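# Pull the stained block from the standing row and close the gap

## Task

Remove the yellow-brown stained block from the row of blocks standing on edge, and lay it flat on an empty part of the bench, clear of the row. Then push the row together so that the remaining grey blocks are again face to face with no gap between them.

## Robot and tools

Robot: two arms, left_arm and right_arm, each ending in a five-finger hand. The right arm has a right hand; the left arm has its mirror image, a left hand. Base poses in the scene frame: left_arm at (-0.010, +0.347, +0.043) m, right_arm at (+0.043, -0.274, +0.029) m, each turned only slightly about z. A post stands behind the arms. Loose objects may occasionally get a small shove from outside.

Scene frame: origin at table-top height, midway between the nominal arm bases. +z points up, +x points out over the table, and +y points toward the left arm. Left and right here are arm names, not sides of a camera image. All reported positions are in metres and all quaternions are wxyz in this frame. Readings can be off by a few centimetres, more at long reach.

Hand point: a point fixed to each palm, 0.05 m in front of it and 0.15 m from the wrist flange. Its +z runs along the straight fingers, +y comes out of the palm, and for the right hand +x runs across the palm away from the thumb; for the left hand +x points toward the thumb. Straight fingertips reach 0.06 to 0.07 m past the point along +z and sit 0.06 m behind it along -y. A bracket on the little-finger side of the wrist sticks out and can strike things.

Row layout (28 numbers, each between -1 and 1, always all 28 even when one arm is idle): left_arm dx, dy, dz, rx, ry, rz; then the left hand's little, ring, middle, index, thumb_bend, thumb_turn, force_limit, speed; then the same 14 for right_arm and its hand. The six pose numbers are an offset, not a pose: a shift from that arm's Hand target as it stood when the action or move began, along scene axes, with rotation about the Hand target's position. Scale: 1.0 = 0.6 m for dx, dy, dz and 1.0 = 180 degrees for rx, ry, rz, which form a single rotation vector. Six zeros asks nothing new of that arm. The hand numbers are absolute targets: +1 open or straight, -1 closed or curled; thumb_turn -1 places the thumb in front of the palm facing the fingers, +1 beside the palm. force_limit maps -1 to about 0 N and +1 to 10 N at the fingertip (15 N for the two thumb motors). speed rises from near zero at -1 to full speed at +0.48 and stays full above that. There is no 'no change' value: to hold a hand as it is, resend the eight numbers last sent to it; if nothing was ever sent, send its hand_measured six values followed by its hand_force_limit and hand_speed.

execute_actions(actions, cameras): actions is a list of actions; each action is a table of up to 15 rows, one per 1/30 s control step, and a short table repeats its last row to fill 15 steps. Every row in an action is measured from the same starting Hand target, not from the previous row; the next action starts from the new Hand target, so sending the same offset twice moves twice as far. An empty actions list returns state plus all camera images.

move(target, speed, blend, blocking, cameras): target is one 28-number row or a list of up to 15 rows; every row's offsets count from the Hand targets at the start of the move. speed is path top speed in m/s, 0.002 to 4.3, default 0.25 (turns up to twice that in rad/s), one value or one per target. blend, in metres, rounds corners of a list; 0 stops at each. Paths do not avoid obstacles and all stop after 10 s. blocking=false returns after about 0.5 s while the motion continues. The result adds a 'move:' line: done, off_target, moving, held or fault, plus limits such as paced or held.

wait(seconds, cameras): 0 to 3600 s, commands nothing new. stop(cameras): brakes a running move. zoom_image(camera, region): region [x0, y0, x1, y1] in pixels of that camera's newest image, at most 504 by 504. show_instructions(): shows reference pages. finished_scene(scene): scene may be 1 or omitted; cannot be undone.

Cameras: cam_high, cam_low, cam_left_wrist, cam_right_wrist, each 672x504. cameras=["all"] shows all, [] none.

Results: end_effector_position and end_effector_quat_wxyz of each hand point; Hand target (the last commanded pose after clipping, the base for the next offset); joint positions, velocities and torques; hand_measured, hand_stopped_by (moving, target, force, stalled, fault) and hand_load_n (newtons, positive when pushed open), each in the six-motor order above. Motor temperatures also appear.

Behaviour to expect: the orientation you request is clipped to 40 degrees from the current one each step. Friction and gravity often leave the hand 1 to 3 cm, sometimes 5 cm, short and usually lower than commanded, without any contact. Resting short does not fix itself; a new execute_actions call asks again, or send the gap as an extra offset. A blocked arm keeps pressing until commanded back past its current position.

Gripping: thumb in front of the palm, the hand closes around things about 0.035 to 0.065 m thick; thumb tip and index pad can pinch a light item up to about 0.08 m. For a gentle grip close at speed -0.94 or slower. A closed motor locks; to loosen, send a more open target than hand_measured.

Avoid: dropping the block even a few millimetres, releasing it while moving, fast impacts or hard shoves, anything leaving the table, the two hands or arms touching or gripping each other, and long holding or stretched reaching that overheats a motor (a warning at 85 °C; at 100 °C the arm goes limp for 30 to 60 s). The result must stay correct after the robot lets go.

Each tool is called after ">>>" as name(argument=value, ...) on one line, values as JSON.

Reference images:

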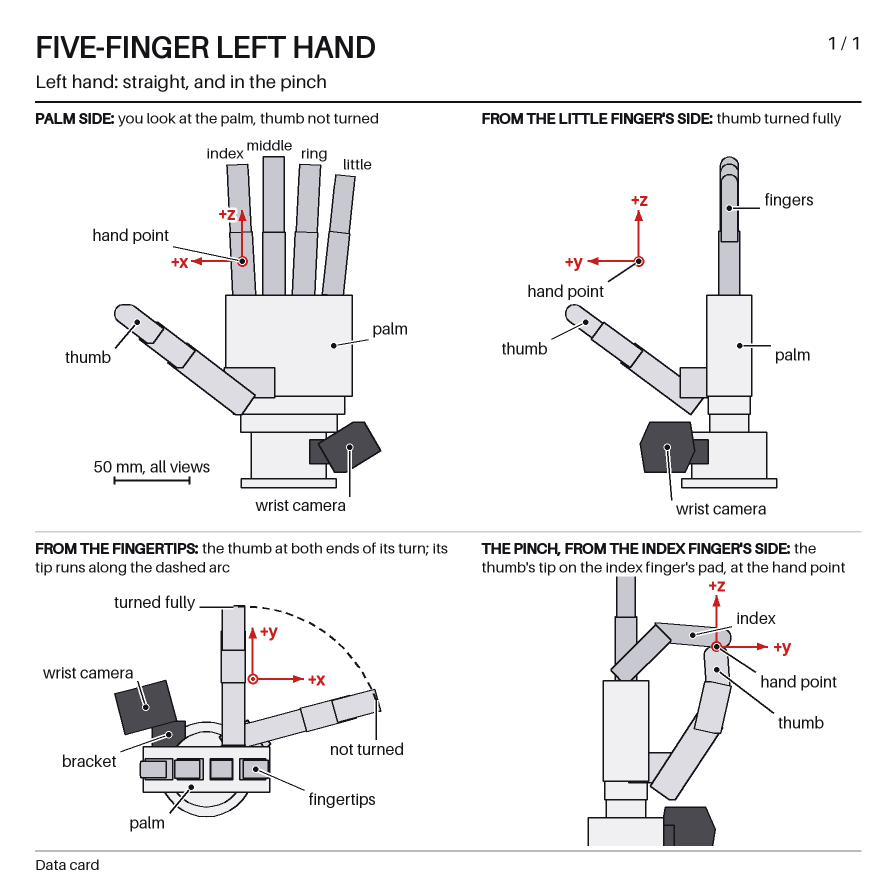

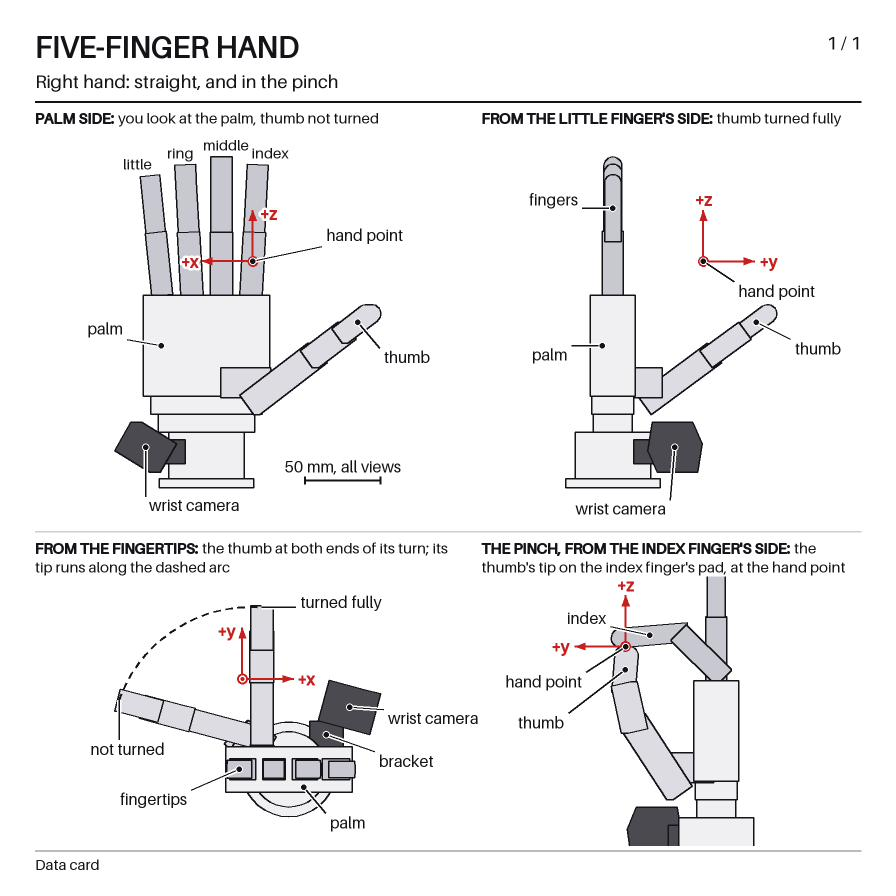

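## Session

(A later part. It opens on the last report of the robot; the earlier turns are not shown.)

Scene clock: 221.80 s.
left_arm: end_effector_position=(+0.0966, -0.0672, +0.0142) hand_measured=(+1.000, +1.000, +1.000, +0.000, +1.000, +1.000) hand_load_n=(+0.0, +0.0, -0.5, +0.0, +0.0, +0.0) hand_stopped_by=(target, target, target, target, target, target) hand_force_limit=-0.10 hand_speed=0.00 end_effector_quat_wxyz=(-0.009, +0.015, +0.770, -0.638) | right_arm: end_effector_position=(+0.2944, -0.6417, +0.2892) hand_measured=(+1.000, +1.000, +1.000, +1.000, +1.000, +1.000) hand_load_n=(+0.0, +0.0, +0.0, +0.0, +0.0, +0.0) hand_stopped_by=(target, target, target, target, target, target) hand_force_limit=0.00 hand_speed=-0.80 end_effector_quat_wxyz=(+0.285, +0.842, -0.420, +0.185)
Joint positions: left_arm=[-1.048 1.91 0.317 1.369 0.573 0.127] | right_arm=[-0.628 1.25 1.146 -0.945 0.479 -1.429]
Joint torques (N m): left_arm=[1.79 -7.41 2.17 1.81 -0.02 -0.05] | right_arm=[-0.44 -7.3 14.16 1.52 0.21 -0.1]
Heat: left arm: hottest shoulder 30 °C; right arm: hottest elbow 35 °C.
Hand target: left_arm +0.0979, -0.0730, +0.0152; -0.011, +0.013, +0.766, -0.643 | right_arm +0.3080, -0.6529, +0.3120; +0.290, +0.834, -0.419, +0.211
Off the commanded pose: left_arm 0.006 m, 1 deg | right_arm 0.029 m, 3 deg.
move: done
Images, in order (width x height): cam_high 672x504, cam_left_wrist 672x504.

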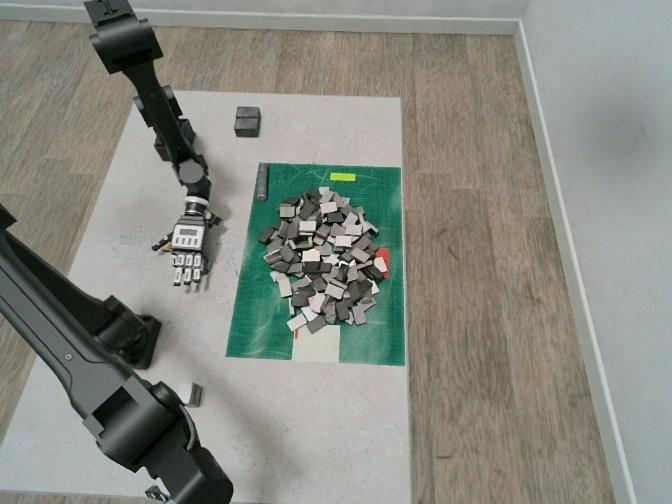

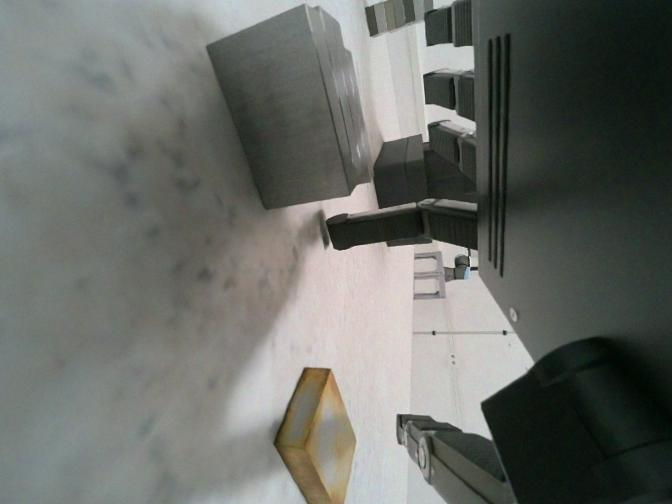

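>>> move(target=[[0.038,0.002,0.002,0,0,0, 1,1,1,0,1,1, -0.1,0, 0,0,0,0,0,0, 1,1,1,1,1,1, 0,-0.8]], speed=0.04, cameras=["cam_left_wrist","cam_high"])

>>> zoom_image(camera="cam_high", region=[172, 232, 222, 282])

>>> zoom_image(camera="cam_left_wrist", region=[220, 60, 420, 260])

Scene clock: 223.27 s.
left_arm: end_effector_position=(+0.1139, -0.0685, +0.0171) hand_measured=(+1.000, +1.000, +1.000, +0.000, +1.000, +1.000) hand_load_n=(+0.0, +0.0, +0.0, +0.0, +0.0, -0.5) hand_stopped_by=(target, target, target, target, target, target) hand_force_limit=-0.10 hand_speed=0.00 end_effector_quat_wxyz=(-0.015, +0.015, +0.766, -0.643) | right_arm: end_effector_position=(+0.2944, -0.6417, +0.2892) hand_measured=(+1.000, +1.000, +1.000, +1.000, +1.000, +1.000) hand_load_n=(+0.0, +0.0, -0.5, +0.0, +0.0, +0.0) hand_stopped_by=(target, target, target, target, target, target) hand_force_limit=0.00 hand_speed=-0.80 end_effector_quat_wxyz=(+0.285, +0.842, -0.420, +0.185)
Joint positions: left_arm=[-0.992 1.91 0.345 1.347 0.637 0.127] | right_arm=[-0.628 1.25 1.146 -0.945 0.479 -1.429]
Joint torques (N m): left_arm=[2.61 -8.82 2.52 0.91 0.11 0.12] | right_arm=[-0.73 -6.95 14.06 1.4 0.19 -0.1]
Heat: left arm: hottest shoulder 30 °C; right arm: hottest elbow 35 °C.
Hand target: left_arm +0.1208, -0.0717, +0.0164; -0.011, +0.013, +0.766, -0.643 | right_arm +0.3080, -0.6529, +0.3120; +0.290, +0.834, -0.419, +0.211
Off the commanded pose: left_arm 0.008 m, 0 deg | right_arm 0.029 m, 3 deg.
move: done
Images, in order (width x height): cam_high 672x504, cam_left_wrist 672x504.

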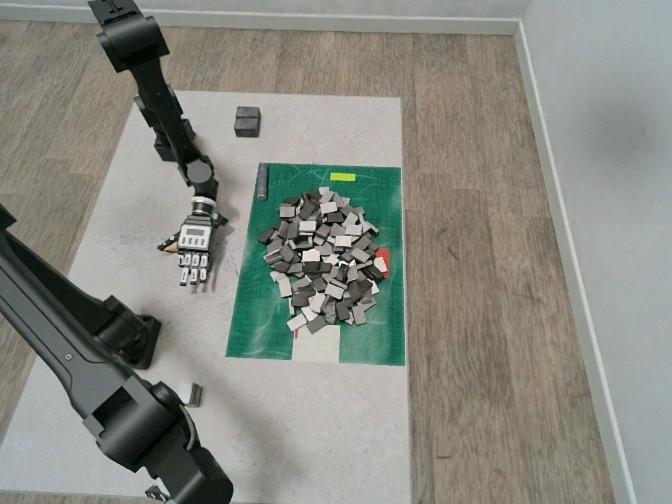

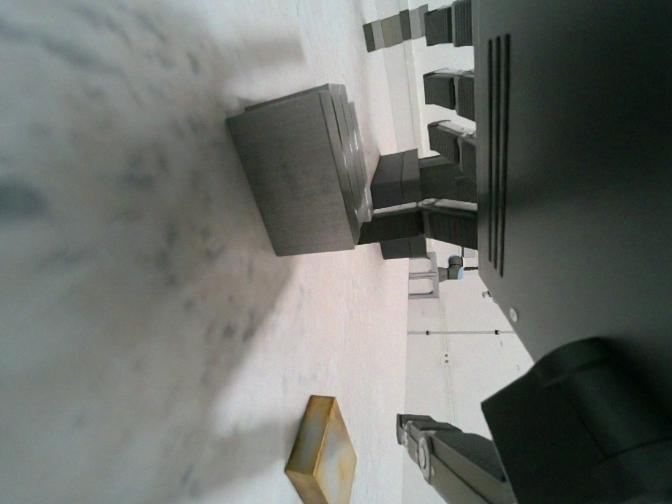

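Scaled by 10.080 from the camera's image (finer frame: 960x720).

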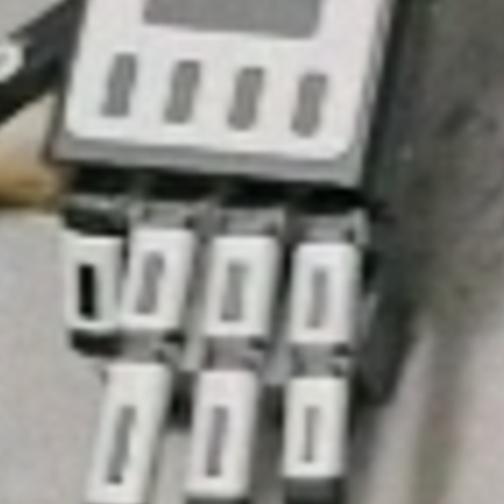

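Scaled by 2.520 from the camera's image (finer frame: 960x720).

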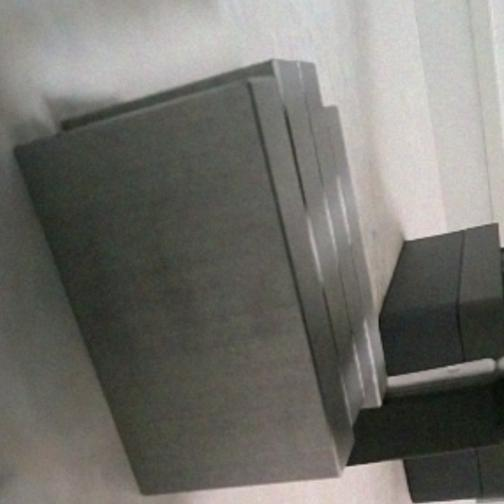

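>>> move(target=[[0.014,0.0,0,0,0,0, 1,1,1,0,1,1, -0.1,0, 0,0,0,0,0,0, 1,1,1,1,1,1, 0,-0.8]], speed=0.03, cameras=["cam_left_wrist"])

>>> zoom_image(camera="cam_left_wrist", region=[220, 60, 420, 260])

Scene clock: 224.20 s.
left_arm: end_effector_position=(+0.1213, -0.0685, +0.0169) hand_measured=(+1.000, +1.000, +1.000, +0.000, +1.000, +1.000) hand_load_n=(-0.5, +0.0, +0.0, +0.0, +0.0, +0.0) hand_stopped_by=(target, target, target, target, target, target) hand_force_limit=-0.10 hand_speed=0.00 end_effector_quat_wxyz=(-0.017, +0.013, +0.766, -0.642) | right_arm: end_effector_position=(+0.2944, -0.6417, +0.2892) hand_measured=(+1.000, +1.000, +1.000, +1.000, +1.000, +1.000) hand_load_n=(+0.0, +0.0, +0.0, +0.0, +0.0, +0.0) hand_stopped_by=(target, target, target, target, target, target) hand_force_limit=0.00 hand_speed=-0.80 end_effector_quat_wxyz=(+0.285, +0.842, -0.420, +0.185)
Joint positions: left_arm=[-0.969 1.91 0.358 1.329 0.661 0.127] | right_arm=[-0.628 1.25 1.146 -0.945 0.479 -1.429]
Joint torques (N m): left_arm=[2.61 -7.77 2.51 0.91 0.11 0.19] | right_arm=[-0.5 -7.47 14.2 1.52 0.18 -0.06]
Heat: left arm: hottest shoulder 30 °C; right arm: hottest elbow 35 °C.
Hand target: left_arm +0.1292, -0.0718, +0.0165; -0.011, +0.013, +0.765, -0.643 | right_arm +0.3080, -0.6529, +0.3120; +0.290, +0.834, -0.419, +0.211
Off the commanded pose: left_arm 0.009 m, 1 deg | right_arm 0.029 m, 3 deg.
move: done

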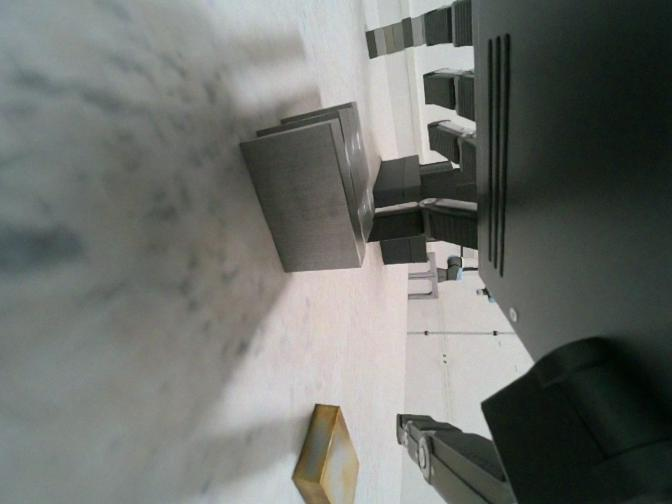

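Scaled by 2.520 from the camera's image (finer frame: 960x720).

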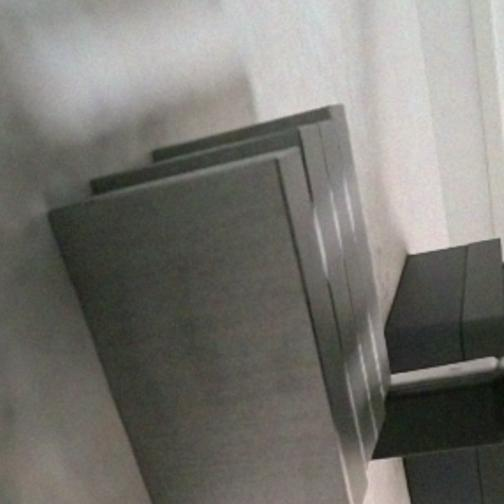

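>>> move(target=[[-0.035,0.0,0,0,0,0, 1,1,1,0,1,1, -0.1,0, 0,0,0,0,0,0, 1,1,1,1,1,1, 0,-0.8],[-0.035,0.04,0.09,0,0,0, 1,1,1,0,1,1, -0.1,0, 0,0,0,0,0,0, 1,1,1,1,1,1, 0,-0.8],[0.07,0.13,0.13,0,0,0, 1,1,1,0,1,1, -0.1,0, 0,0,0,0,0,0, 1,1,1,1,1,1, 0,-0.8]], speed=[0.04,0.08,0.12], blend=[0,0.02,0], cameras=["cam_left_wrist","cam_high"])

>>> zoom_image(camera="cam_high", region=[182, 242, 222, 282])

>>> zoom_image(camera="cam_left_wrist", region=[160, 140, 320, 300])

Scene clock: 242.03 s.
left_arm: end_effector_position=(+0.1595, +0.0131, +0.0841) hand_measured=(+1.000, +1.000, +1.000, +0.000, +1.000, +1.000) hand_load_n=(+0.0, +0.0, +0.0, +0.0, +0.0, +0.0) hand_stopped_by=(target, target, target, target, target, target) hand_force_limit=-0.10 hand_speed=0.00 end_effector_quat_wxyz=(-0.026, +0.000, +0.771, -0.636) | right_arm: end_effector_position=(+0.2944, -0.6417, +0.2892) hand_measured=(+1.000, +1.000, +1.000, +1.000, +1.000, +1.000) hand_load_n=(+0.0, +0.0, +0.0, +0.0, +0.0, +0.0) hand_stopped_by=(target, target, target, target, target, target) hand_force_limit=0.00 hand_speed=-0.80 end_effector_quat_wxyz=(+0.285, +0.842, -0.420, +0.185)
Joint positions: left_arm=[-0.662 1.462 0.276 0.855 0.949 0.233] | right_arm=[-0.628 1.25 1.146 -0.945 0.479 -1.429]
Joint torques (N m): left_arm=[1.96 -6.42 5.91 0.77 0.27 0.23] | right_arm=[-0.67 -7.18 14.19 1.48 0.19 -0.13]
Heat: left arm: hottest shoulder 30 °C; right arm: hottest elbow 35 °C.
Hand target: left_arm +0.1713, +0.0062, +0.0944; -0.011, +0.013, +0.766, -0.643 | right_arm +0.3080, -0.6529, +0.3120; +0.290, +0.834, -0.419, +0.211
Off the commanded pose: left_arm 0.017 m, 3 deg | right_arm 0.029 m, 3 deg.
move: off_target (left_arm)
Images, in order (width x height): cam_high 672x504, cam_left_wrist 672x504.

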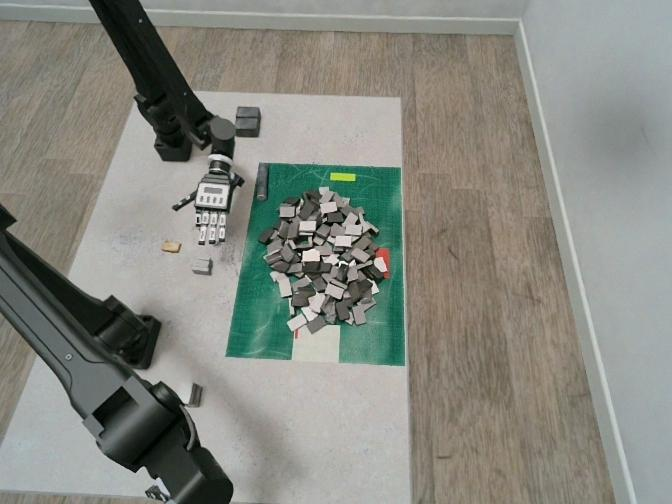

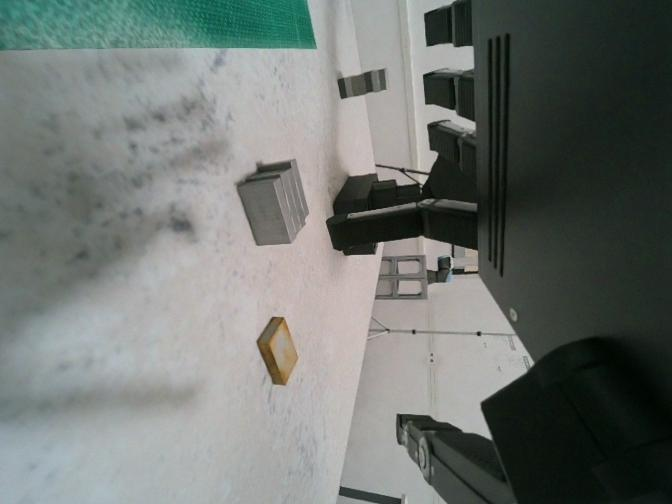

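Scaled by 12.600 from the camera's image (finer frame: 960x720).

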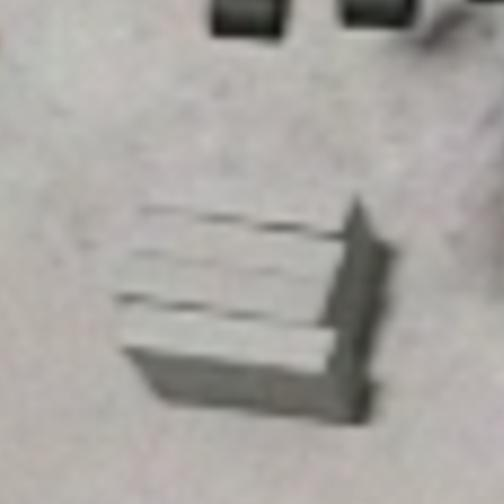

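Scaled by 3.150 from the camera's image (finer frame: 960x720).

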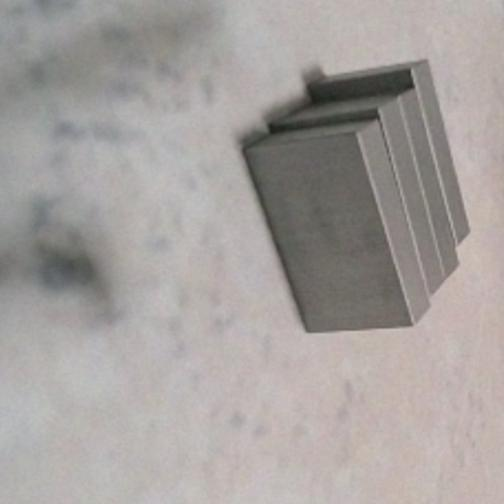

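>>> move(target=[[0.060,-0.030,-0.04,0.0833,0,0.003, 1,1,1,1,-1,-1, -0.1,0, 0,0,0,0,0,0, 1,1,1,1,1,1, 0,-0.8]], speed=0.12, cameras=["cam_left_wrist","cam_high"])

>>> zoom_image(camera="cam_high", region=[182, 222, 242, 282])

Scene clock: 246.10 s.
left_arm: end_effector_position=(+0.1988, -0.0017, +0.0640) hand_measured=(+1.000, +1.000, +1.000, +1.000, -0.934, -1.000) hand_load_n=(-0.5, +0.0, +0.0, +0.0, +7.0, +0.5) hand_stopped_by=(target, target, target, target, force, target) hand_force_limit=-0.10 hand_speed=0.00 end_effector_quat_wxyz=(-0.017, -0.005, +0.845, -0.534) | right_arm: end_effector_position=(+0.2944, -0.6417, +0.2892) hand_measured=(+1.000, +1.000, +1.000, +1.000, +1.000, +1.000) hand_load_n=(+0.0, +0.0, +0.0, +0.0, +0.0, +0.0) hand_stopped_by=(target, target, target, target, target, target) hand_force_limit=0.00 hand_speed=-0.80 end_effector_quat_wxyz=(+0.285, +0.842, -0.420, +0.185)
Joint positions: left_arm=[-0.706 1.433 0.479 0.291 0.8 0.474] | right_arm=[-0.628 1.25 1.146 -0.945 0.479 -1.429]
Joint torques (N m): left_arm=[1.44 -6.42 7.72 0.65 0.24 0.19] | right_arm=[-0.15 -7.41 14.17 1.61 0.23 -0.11]
Heat: left arm: hottest shoulder 30 °C; right arm: hottest elbow 35 °C.
Hand target: left_arm +0.2074, -0.0119, +0.0706; -0.009, +0.008, +0.843, -0.538 | right_arm +0.3080, -0.6529, +0.3120; +0.290, +0.834, -0.419, +0.211
Off the commanded pose: left_arm 0.015 m, 2 deg | right_arm 0.029 m, 3 deg.
move: off_target (left_arm)
Images, in order (width x height): cam_high 672x504, cam_left_wrist 672x504.

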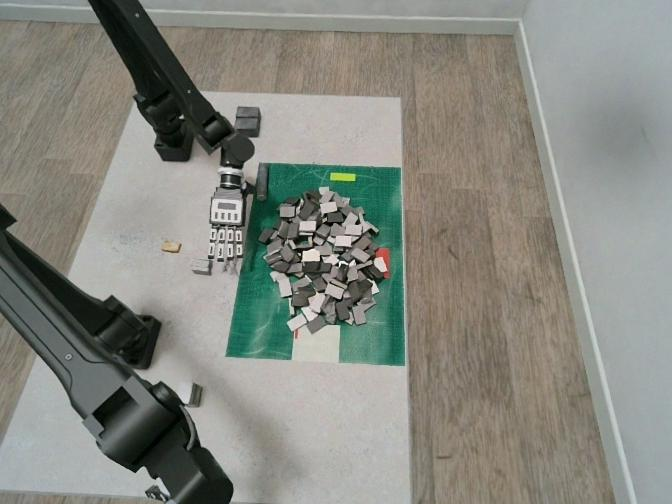

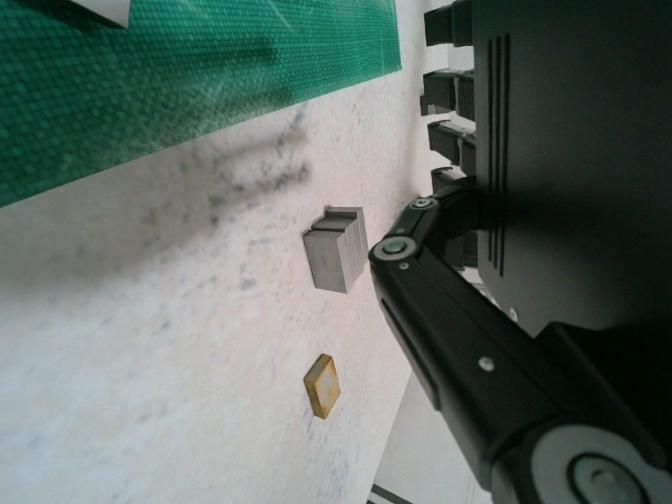

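Scaled by 8.400 from the camera's image (finer frame: 960x720).

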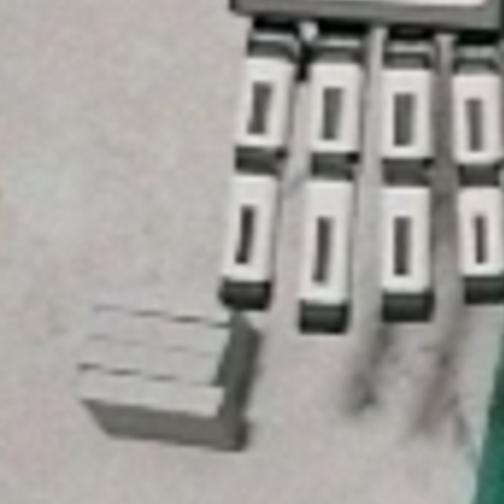

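>>> move(target=[[0.0,-0.020,-0.07,0,0,0, 1,1,1,1,-1,-1, -0.1,0, 0,0,0,0,0,0, 1,1,1,1,1,1, 0,-0.8],[0.0,-0.020,-0.135,0,0,0, 1,1,1,1,-1,-1, -0.1,0, 0,0,0,0,0,0, 1,1,1,1,1,1, 0,-0.8]], speed=0.06, blend=[0.005,0], cameras=["cam_left_wrist","cam_high"])

>>> zoom_image(camera="cam_high", region=[182, 232, 232, 282])

>>> zoom_image(camera="cam_left_wrist", region=[280, 100, 480, 300])

Scene clock: 248.97 s.
left_arm: end_effector_position=(+0.2029, -0.0152, -0.0115) hand_measured=(+1.000, +1.000, +1.000, +1.000, -0.934, -1.000) hand_load_n=(-0.5, +0.0, +0.0, +0.0, +6.5, +0.5) hand_stopped_by=(target, target, target, target, force, target) hand_force_limit=-0.10 hand_speed=0.00 end_effector_quat_wxyz=(-0.012, +0.005, +0.846, -0.533) | right_arm: end_effector_position=(+0.2944, -0.6417, +0.2892) hand_measured=(+1.000, +1.000, +1.000, +1.000, +1.000, +1.000) hand_load_n=(+0.0, +0.0, +0.0, +0.0, +0.0, +0.0) hand_stopped_by=(target, target, target, target, target, target) hand_force_limit=0.00 hand_speed=-0.80 end_effector_quat_wxyz=(+0.285, +0.842, -0.420, +0.185)
Joint positions: left_arm=[-0.734 1.742 0.479 0.612 0.778 0.475] | right_arm=[-0.628 1.25 1.146 -0.945 0.479 -1.429]
Joint torques (N m): left_arm=[1.2 -8 4.89 1.69 0.24 0.02] | right_arm=[-0.85 -7.82 14.12 1.59 0.2 -0.1]
Heat: left arm: hottest shoulder 30 °C; right arm: hottest elbow 35 °C.
Hand target: left_arm +0.2072, -0.0239, -0.0104; -0.009, +0.008, +0.843, -0.538 | right_arm +0.3080, -0.6529, +0.3120; +0.290, +0.834, -0.419, +0.211
Off the commanded pose: left_arm 0.010 m, 1 deg | right_arm 0.029 m, 3 deg.
move: done
Images, in order (width x height): cam_high 672x504, cam_left_wrist 672x504.

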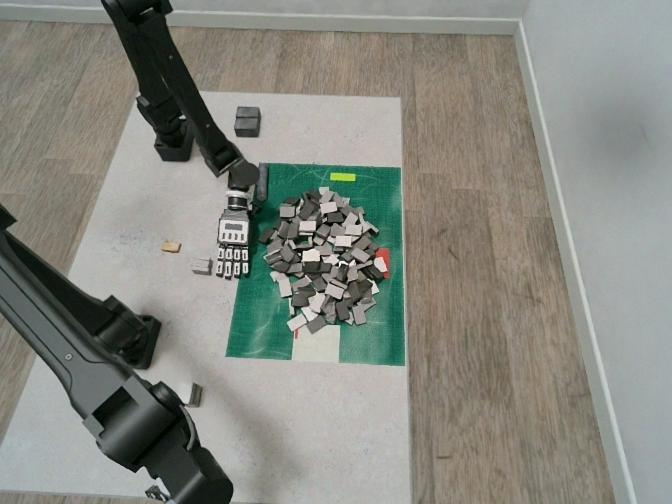

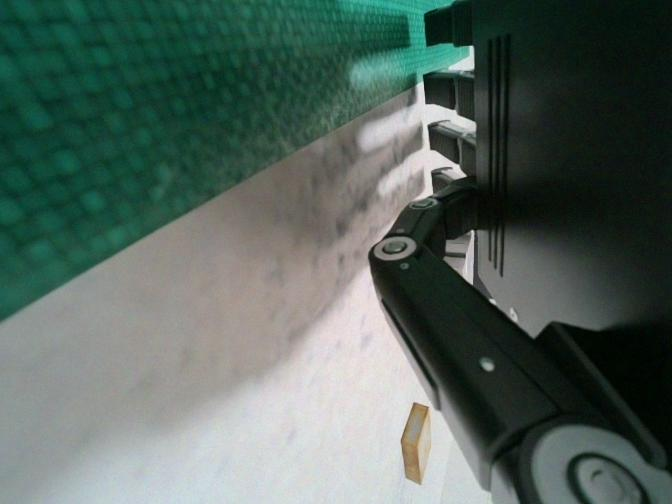

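Scaled by 10.080 from the camera's image (finer frame: 960x720).

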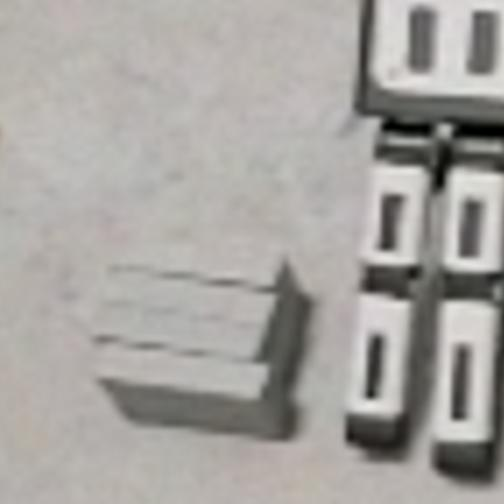

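Scaled by 2.520 from the camera's image (finer frame: 960x720).

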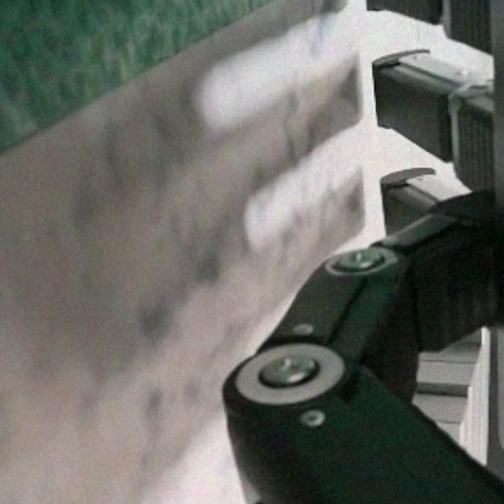

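>>> move(target=[[-0.045,0.0,0,0,0,0, 1,1,1,1,-1,-1, -0.1,0, 0,0,0,0,0,0, 1,1,1,1,1,1, 0,-0.8]], speed=0.05, cameras=["cam_high"])

>>> zoom_image(camera="cam_high", region=[182, 232, 232, 282])

Scene clock: 250.53 s.
left_arm: end_effector_position=(+0.1833, -0.0216, -0.0132) hand_measured=(+1.000, +1.000, +1.000, +1.000, -0.934, -1.000) hand_load_n=(+0.0, +0.0, +0.0, +0.0, +7.0, +0.5) hand_stopped_by=(target, target, target, target, force, target) hand_force_limit=-0.10 hand_speed=0.00 end_effector_quat_wxyz=(-0.008, +0.009, +0.845, -0.534) | right_arm: end_effector_position=(+0.2944, -0.6417, +0.2892) hand_measured=(+1.000, +1.000, +1.000, +1.000, +1.000, +1.000) hand_load_n=(+0.0, +0.0, -0.5, +0.0, +0.0, +0.0) hand_stopped_by=(target, target, target, target, target, target) hand_force_limit=0.00 hand_speed=-0.80 end_effector_quat_wxyz=(+0.285, +0.842, -0.420, +0.185)
Joint positions: left_arm=[-0.791 1.742 0.445 0.681 0.732 0.436] | right_arm=[-0.628 1.25 1.146 -0.945 0.479 -1.429]
Joint torques (N m): left_arm=[1.32 -8.53 2.84 1.69 0.22 -0.01] | right_arm=[-0.97 -7.53 14.09 1.48 0.23 -0.08]
Heat: left arm: hottest shoulder 30 °C; right arm: hottest elbow 35 °C.
Hand target: left_arm +0.1802, -0.0238, -0.0105; -0.009, +0.008, +0.843, -0.538 | right_arm +0.3080, -0.6529, +0.3120; +0.290, +0.834, -0.419, +0.211
Off the commanded pose: left_arm 0.005 m, 1 deg | right_arm 0.029 m, 3 deg.
move: done

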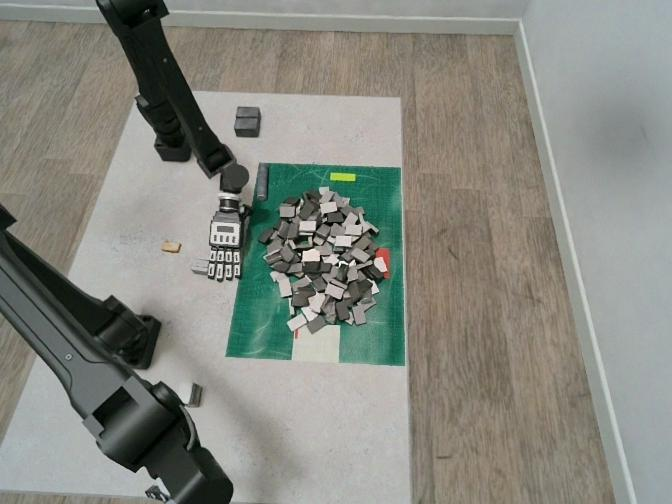

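Scaled by 10.080 from the camera's image (finer frame: 960x720).

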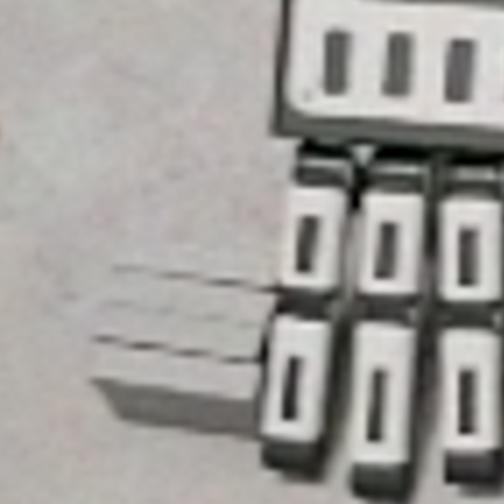

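>>> move(target=[[-0.009,0.0,0,0,0,0, 1,1,1,1,-1,-1, -0.1,0, 0,0,0,0,0,0, 1,1,1,1,1,1, 0,-0.8]], speed=0.03, cameras=["cam_high"])

>>> zoom_image(camera="cam_high", region=[182, 232, 232, 282])

Scene clock: 251.47 s.
left_arm: end_effector_position=(+0.1801, -0.0216, -0.0137) hand_measured=(+1.000, +1.000, +1.000, +1.000, -0.934, -1.000) hand_load_n=(+0.0, +0.0, +0.0, +0.0, +7.0, +0.5) hand_stopped_by=(target, target, target, target, force, target) hand_force_limit=-0.10 hand_speed=0.00 end_effector_quat_wxyz=(-0.007, +0.007, +0.845, -0.534) | right_arm: end_effector_position=(+0.2944, -0.6417, +0.2892) hand_measured=(+1.000, +1.000, +1.000, +1.000, +1.000, +1.000) hand_load_n=(+0.0, +0.0, +0.0, +0.0, +0.0, +0.0) hand_stopped_by=(target, target, target, target, target, target) hand_force_limit=0.00 hand_speed=-0.80 end_effector_quat_wxyz=(+0.285, +0.842, -0.420, +0.185)
Joint positions: left_arm=[-0.799 1.742 0.436 0.696 0.721 0.427] | right_arm=[-0.628 1.25 1.146 -0.945 0.479 -1.429]
Joint torques (N m): left_arm=[1.03 -9.23 2.67 1.72 0.29 0] | right_arm=[-0.67 -7.88 14.23 1.57 0.2 -0.06]
Heat: left arm: hottest shoulder 30 °C; right arm: hottest elbow 35 °C.
Hand target: left_arm +0.1747, -0.0239, -0.0105; -0.009, +0.008, +0.843, -0.538 | right_arm +0.3080, -0.6529, +0.3120; +0.290, +0.834, -0.419, +0.211
Off the commanded pose: left_arm 0.007 m, 1 deg | right_arm 0.029 m, 3 deg.
move: done

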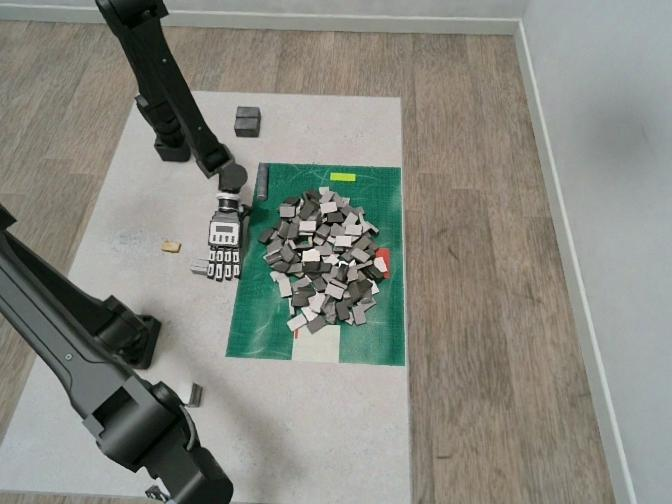

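Scaled by 10.080 from the camera's image (finer frame: 960x720).

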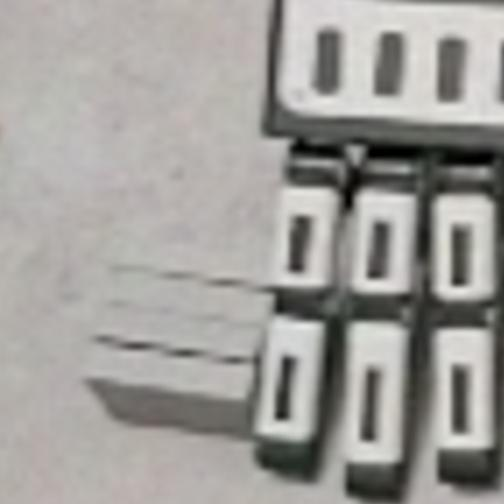

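>>> move(target=[[0.04,0.0,0.003,0,0,0, 1,1,1,1,-1,-1, -0.1,0, 0,0,0,0,0,0, 1,1,1,1,1,1, 0,-0.8],[0.05,0.0,0.13,0,0,0, 1,1,1,1,-1,-1, -0.1,0, 0,0,0,0,0,0, 1,1,1,1,1,1, 0,-0.8],[-0.063,-0.13,0.134,-0.0832,0.0037,-0.0311, 1,1,-0.1,-0.1,1,1, -0.1,0, 0,0,0,0,0,0, 1,1,1,1,1,1, 0,-0.8]], speed=[0.04,0.08,0.12], blend=[0,0.02,0], cameras=["cam_high","cam_left_wrist"])

>>> zoom_image(camera="cam_left_wrist", region=[140, 160, 380, 400])

Scene clock: 258.63 s.
left_arm: end_effector_position=(+0.1409, -0.1029, +0.0756) hand_measured=(+1.000, +1.000, -0.100, -0.100, +1.000, +1.000) hand_load_n=(+0.5, +0.0, +0.0, +0.0, +0.0, -0.5) hand_stopped_by=(target, target, target, target, target, target) hand_force_limit=-0.10 hand_speed=0.00 end_effector_quat_wxyz=(-0.033, +0.052, +0.763, -0.644) | right_arm: end_effector_position=(+0.2944, -0.6417, +0.2892) hand_measured=(+1.000, +1.000, +1.000, +1.000, +1.000, +1.000) hand_load_n=(+0.0, +0.0, +0.0, +0.0, +0.0, +0.0) hand_stopped_by=(target, target, target, target, target, target) hand_force_limit=0.00 hand_speed=-0.80 end_effector_quat_wxyz=(+0.285, +0.842, -0.420, +0.185)
Joint positions: left_arm=[-0.959 1.683 0.477 0.975 0.745 0.175] | right_arm=[-0.628 1.25 1.146 -0.945 0.479 -1.429]
Joint torques (N m): left_arm=[1.14 -6.89 3.64 1.96 0.03 0] | right_arm=[-0.97 -7.65 14.01 1.51 0.23 -0.11]
Heat: left arm: hottest shoulder 30 °C; right arm: hottest elbow 35 °C.
Hand target: left_arm +0.1370, -0.1018, +0.0698; -0.039, +0.047, +0.764, -0.642 | right_arm +0.3080, -0.6529, +0.3120; +0.290, +0.834, -0.419, +0.211
Off the commanded pose: left_arm 0.007 m, 1 deg | right_arm 0.029 m, 3 deg.
move: done

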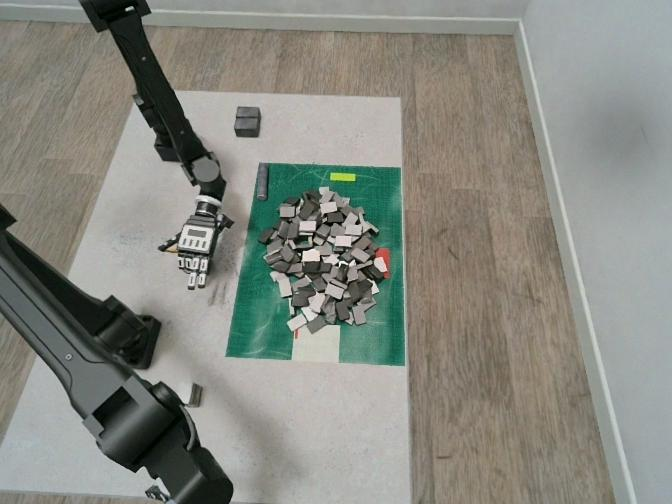

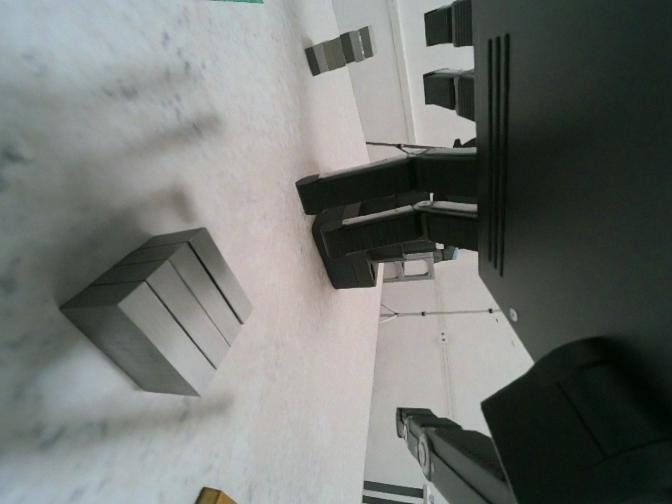

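Scaled by 2.100 from the camera's image (finer frame: 960x720).

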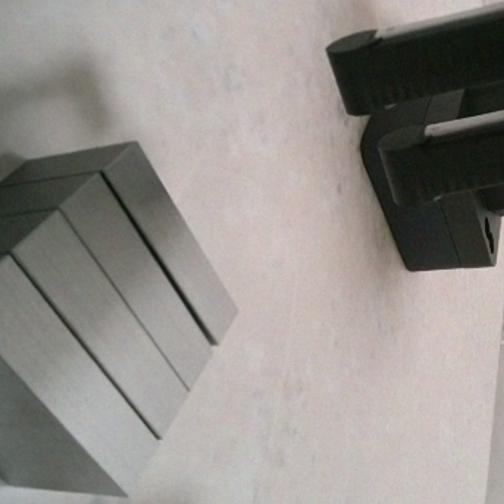

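>>> move(target=[[0.0,0.0,-0.055,0,0,0, 1,1,-0.1,-0.1,1,1, -0.1,0, 0,0,0,0,0,0, 1,1,1,1,1,1, 0,-0.8],[0.0,0.0,-0.09,0,0,0, 1,1,-0.1,-0.1,1,1, -0.1,0, 0,0,0,0,0,0, 1,1,1,1,1,1, 0,-0.8]], speed=0.06, blend=[0.005,0], cameras=["cam_left_wrist"])

>>> zoom_image(camera="cam_left_wrist", region=[200, 120, 400, 320])

Scene clock: 260.37 s.
left_arm: end_effector_position=(+0.1382, -0.0991, +0.0187) hand_measured=(+1.000, +1.000, -0.100, -0.100, +1.000, +1.000) hand_load_n=(+0.0, +0.0, +0.0, +0.0, +0.0, -0.5) hand_stopped_by=(target, target, target, target, target, target) hand_force_limit=-0.10 hand_speed=0.00 end_effector_quat_wxyz=(-0.036, +0.050, +0.765, -0.641) | right_arm: end_effector_position=(+0.2944, -0.6417, +0.2892) hand_measured=(+1.000, +1.000, +1.000, +1.000, +1.000, +1.000) hand_load_n=(+0.0, +0.0, +0.0, +0.0, +0.0, +0.0) hand_stopped_by=(target, target, target, target, target, target) hand_force_limit=0.00 hand_speed=-0.80 end_effector_quat_wxyz=(+0.285, +0.842, -0.420, +0.185)
Joint positions: left_arm=[-0.959 1.906 0.477 1.188 0.745 0.175] | right_arm=[-0.628 1.25 1.146 -0.945 0.479 -1.429]
Joint torques (N m): left_arm=[1.67 -8.35 2.82 1.7 0.08 -0.02] | right_arm=[-0.97 -7.12 14.16 1.46 0.23 -0.1]
Heat: left arm: hottest shoulder 30 °C; right arm: hottest elbow 35 °C.
Hand target: left_arm +0.1370, -0.1018, +0.0158; -0.039, +0.047, +0.764, -0.642 | right_arm +0.3080, -0.6529, +0.3120; +0.290, +0.834, -0.419, +0.211
Off the commanded pose: left_arm 0.004 m, 1 deg | right_arm 0.029 m, 3 deg.
move: done

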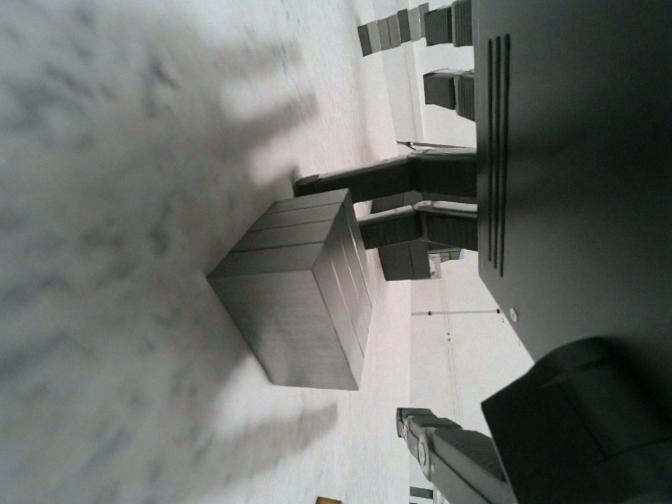

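Scaled by 2.520 from the camera's image (finer frame: 960x720).

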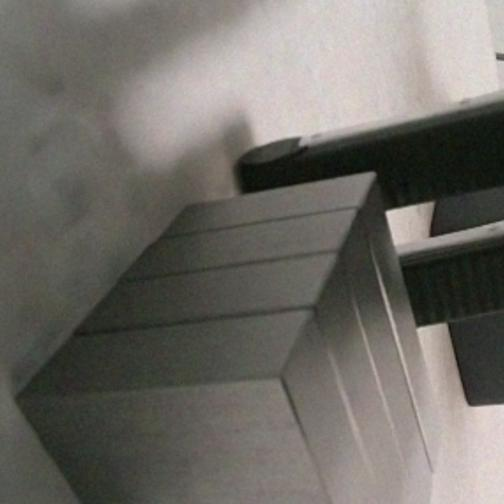

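>>> move(target=[[0.0,0.032,0.0,0,0,0, 1,1,-0.1,-0.1,1,1, -0.1,0, 0,0,0,0,0,0, 1,1,1,1,1,1, 0,-0.8]], speed=0.04, cameras=["cam_left_wrist"])

>>> zoom_image(camera="cam_left_wrist", region=[240, 120, 400, 280])

Scene clock: 261.47 s.
left_arm: end_effector_position=(+0.1352, -0.0861, +0.0180) hand_measured=(+1.000, +1.000, -0.100, -0.100, +1.000, +1.000) hand_load_n=(+0.0, +0.0, +0.0, +0.0, +0.0, +0.0) hand_stopped_by=(target, target, target, target, target, target) hand_force_limit=-0.10 hand_speed=0.00 end_effector_quat_wxyz=(-0.041, +0.050, +0.764, -0.642) | right_arm: end_effector_position=(+0.2944, -0.6417, +0.2892) hand_measured=(+1.000, +1.000, +1.000, +1.000, +1.000, +1.000) hand_load_n=(+0.0, +0.0, +0.0, +0.0, +0.0, +0.0) hand_stopped_by=(target, target, target, target, target, target) hand_force_limit=0.00 hand_speed=-0.80 end_effector_quat_wxyz=(+0.285, +0.842, -0.420, +0.185)
Joint positions: left_arm=[-0.937 1.906 0.449 1.213 0.776 0.175] | right_arm=[-0.628 1.25 1.146 -0.945 0.479 -1.429]
Joint torques (N m): left_arm=[2.37 -8.7 1.63 1.74 0.18 0.08] | right_arm=[-0.85 -7.94 14.12 1.5 0.21 -0.08]
Heat: left arm: hottest shoulder 30 °C; right arm: hottest elbow 35 °C.
Hand target: left_arm +0.1370, -0.0826, +0.0158; -0.039, +0.047, +0.764, -0.642 | right_arm +0.3080, -0.6529, +0.3120; +0.290, +0.834, -0.419, +0.211
Off the commanded pose: left_arm 0.004 m, 0 deg | right_arm 0.029 m, 3 deg.
move: done

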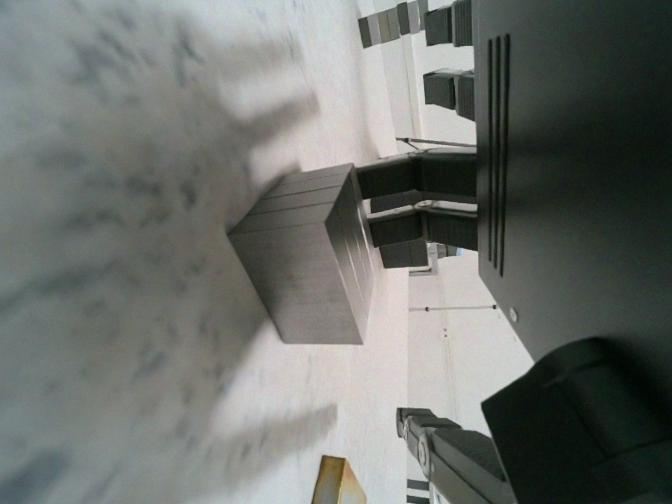

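Scaled by 3.150 from the camera's image (finer frame: 960x720).

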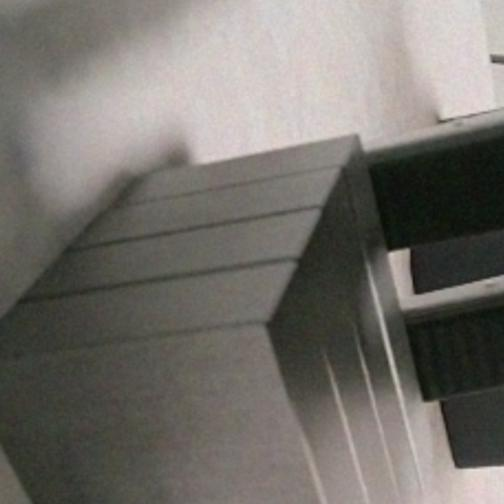

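Continue a few mm more.

>>> move(target=[[0.0,0.018,0.0,0,0,0, 1,1,-0.1,-0.1,1,1, -0.1,0, 0,0,0,0,0,0, 1,1,1,1,1,1, 0,-0.8]], speed=0.03, cameras=["cam_left_wrist"])

>>> zoom_image(camera="cam_left_wrist", region=[240, 120, 400, 280])

Scene clock: 262.60 s.
left_arm: end_effector_position=(+0.1342, -0.0777, +0.0176) hand_measured=(+1.000, +1.000, -0.100, -0.100, +1.000, +1.000) hand_load_n=(+0.0, +0.0, +1.5, +0.5, +0.0, -0.5) hand_stopped_by=(target, target, target, target, target, target) hand_force_limit=-0.10 hand_speed=0.00 end_effector_quat_wxyz=(-0.044, +0.050, +0.764, -0.642) | right_arm: end_effector_position=(+0.2944, -0.6417, +0.2892) hand_measured=(+1.000, +1.000, +1.000, +1.000, +1.000, +1.000) hand_load_n=(+0.0, +0.0, +0.0, +0.0, +0.0, +0.0) hand_stopped_by=(target, target, target, target, target, target) hand_force_limit=0.00 hand_speed=-0.80 end_effector_quat_wxyz=(+0.285, +0.842, -0.420, +0.185)
Joint positions: left_arm=[-0.921 1.906 0.432 1.227 0.795 0.175] | right_arm=[-0.628 1.25 1.146 -0.945 0.479 -1.429]
Joint torques (N m): left_arm=[3.19 -9 1.21 1.62 0.2 0.17] | right_arm=[-0.5 -8.06 14.11 1.52 0.22 -0.09]
Heat: left arm: hottest shoulder 30 °C; right arm: hottest elbow 35 °C.
Hand target: left_arm +0.1369, -0.0718, +0.0157; -0.040, +0.047, +0.764, -0.642 | right_arm +0.3080, -0.6529, +0.3120; +0.290, +0.834, -0.419, +0.211
Off the commanded pose: left_arm 0.007 m, 1 deg | right_arm 0.029 m, 3 deg.
move: done

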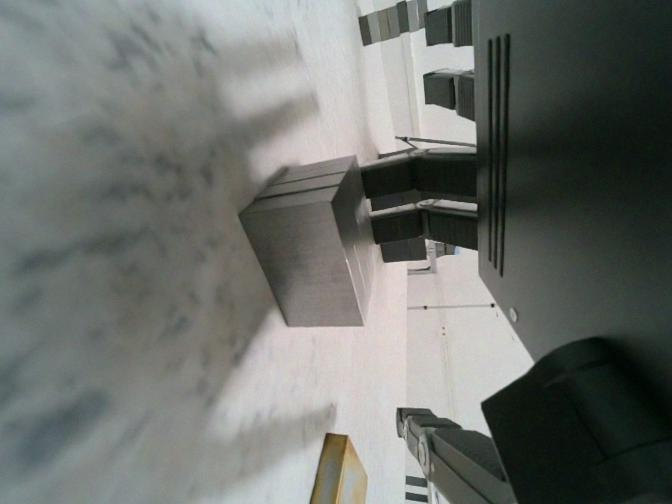

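Scaled by 3.150 from the camera's image (finer frame: 960x720).

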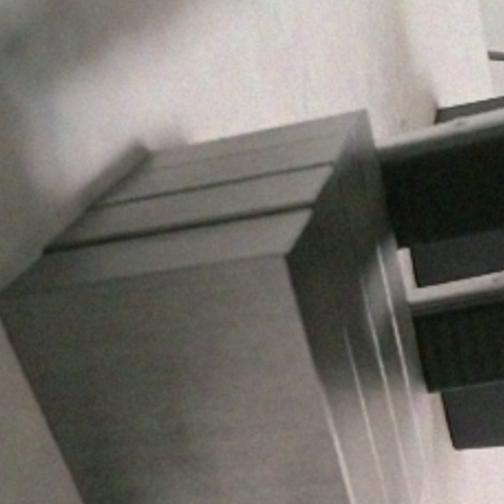

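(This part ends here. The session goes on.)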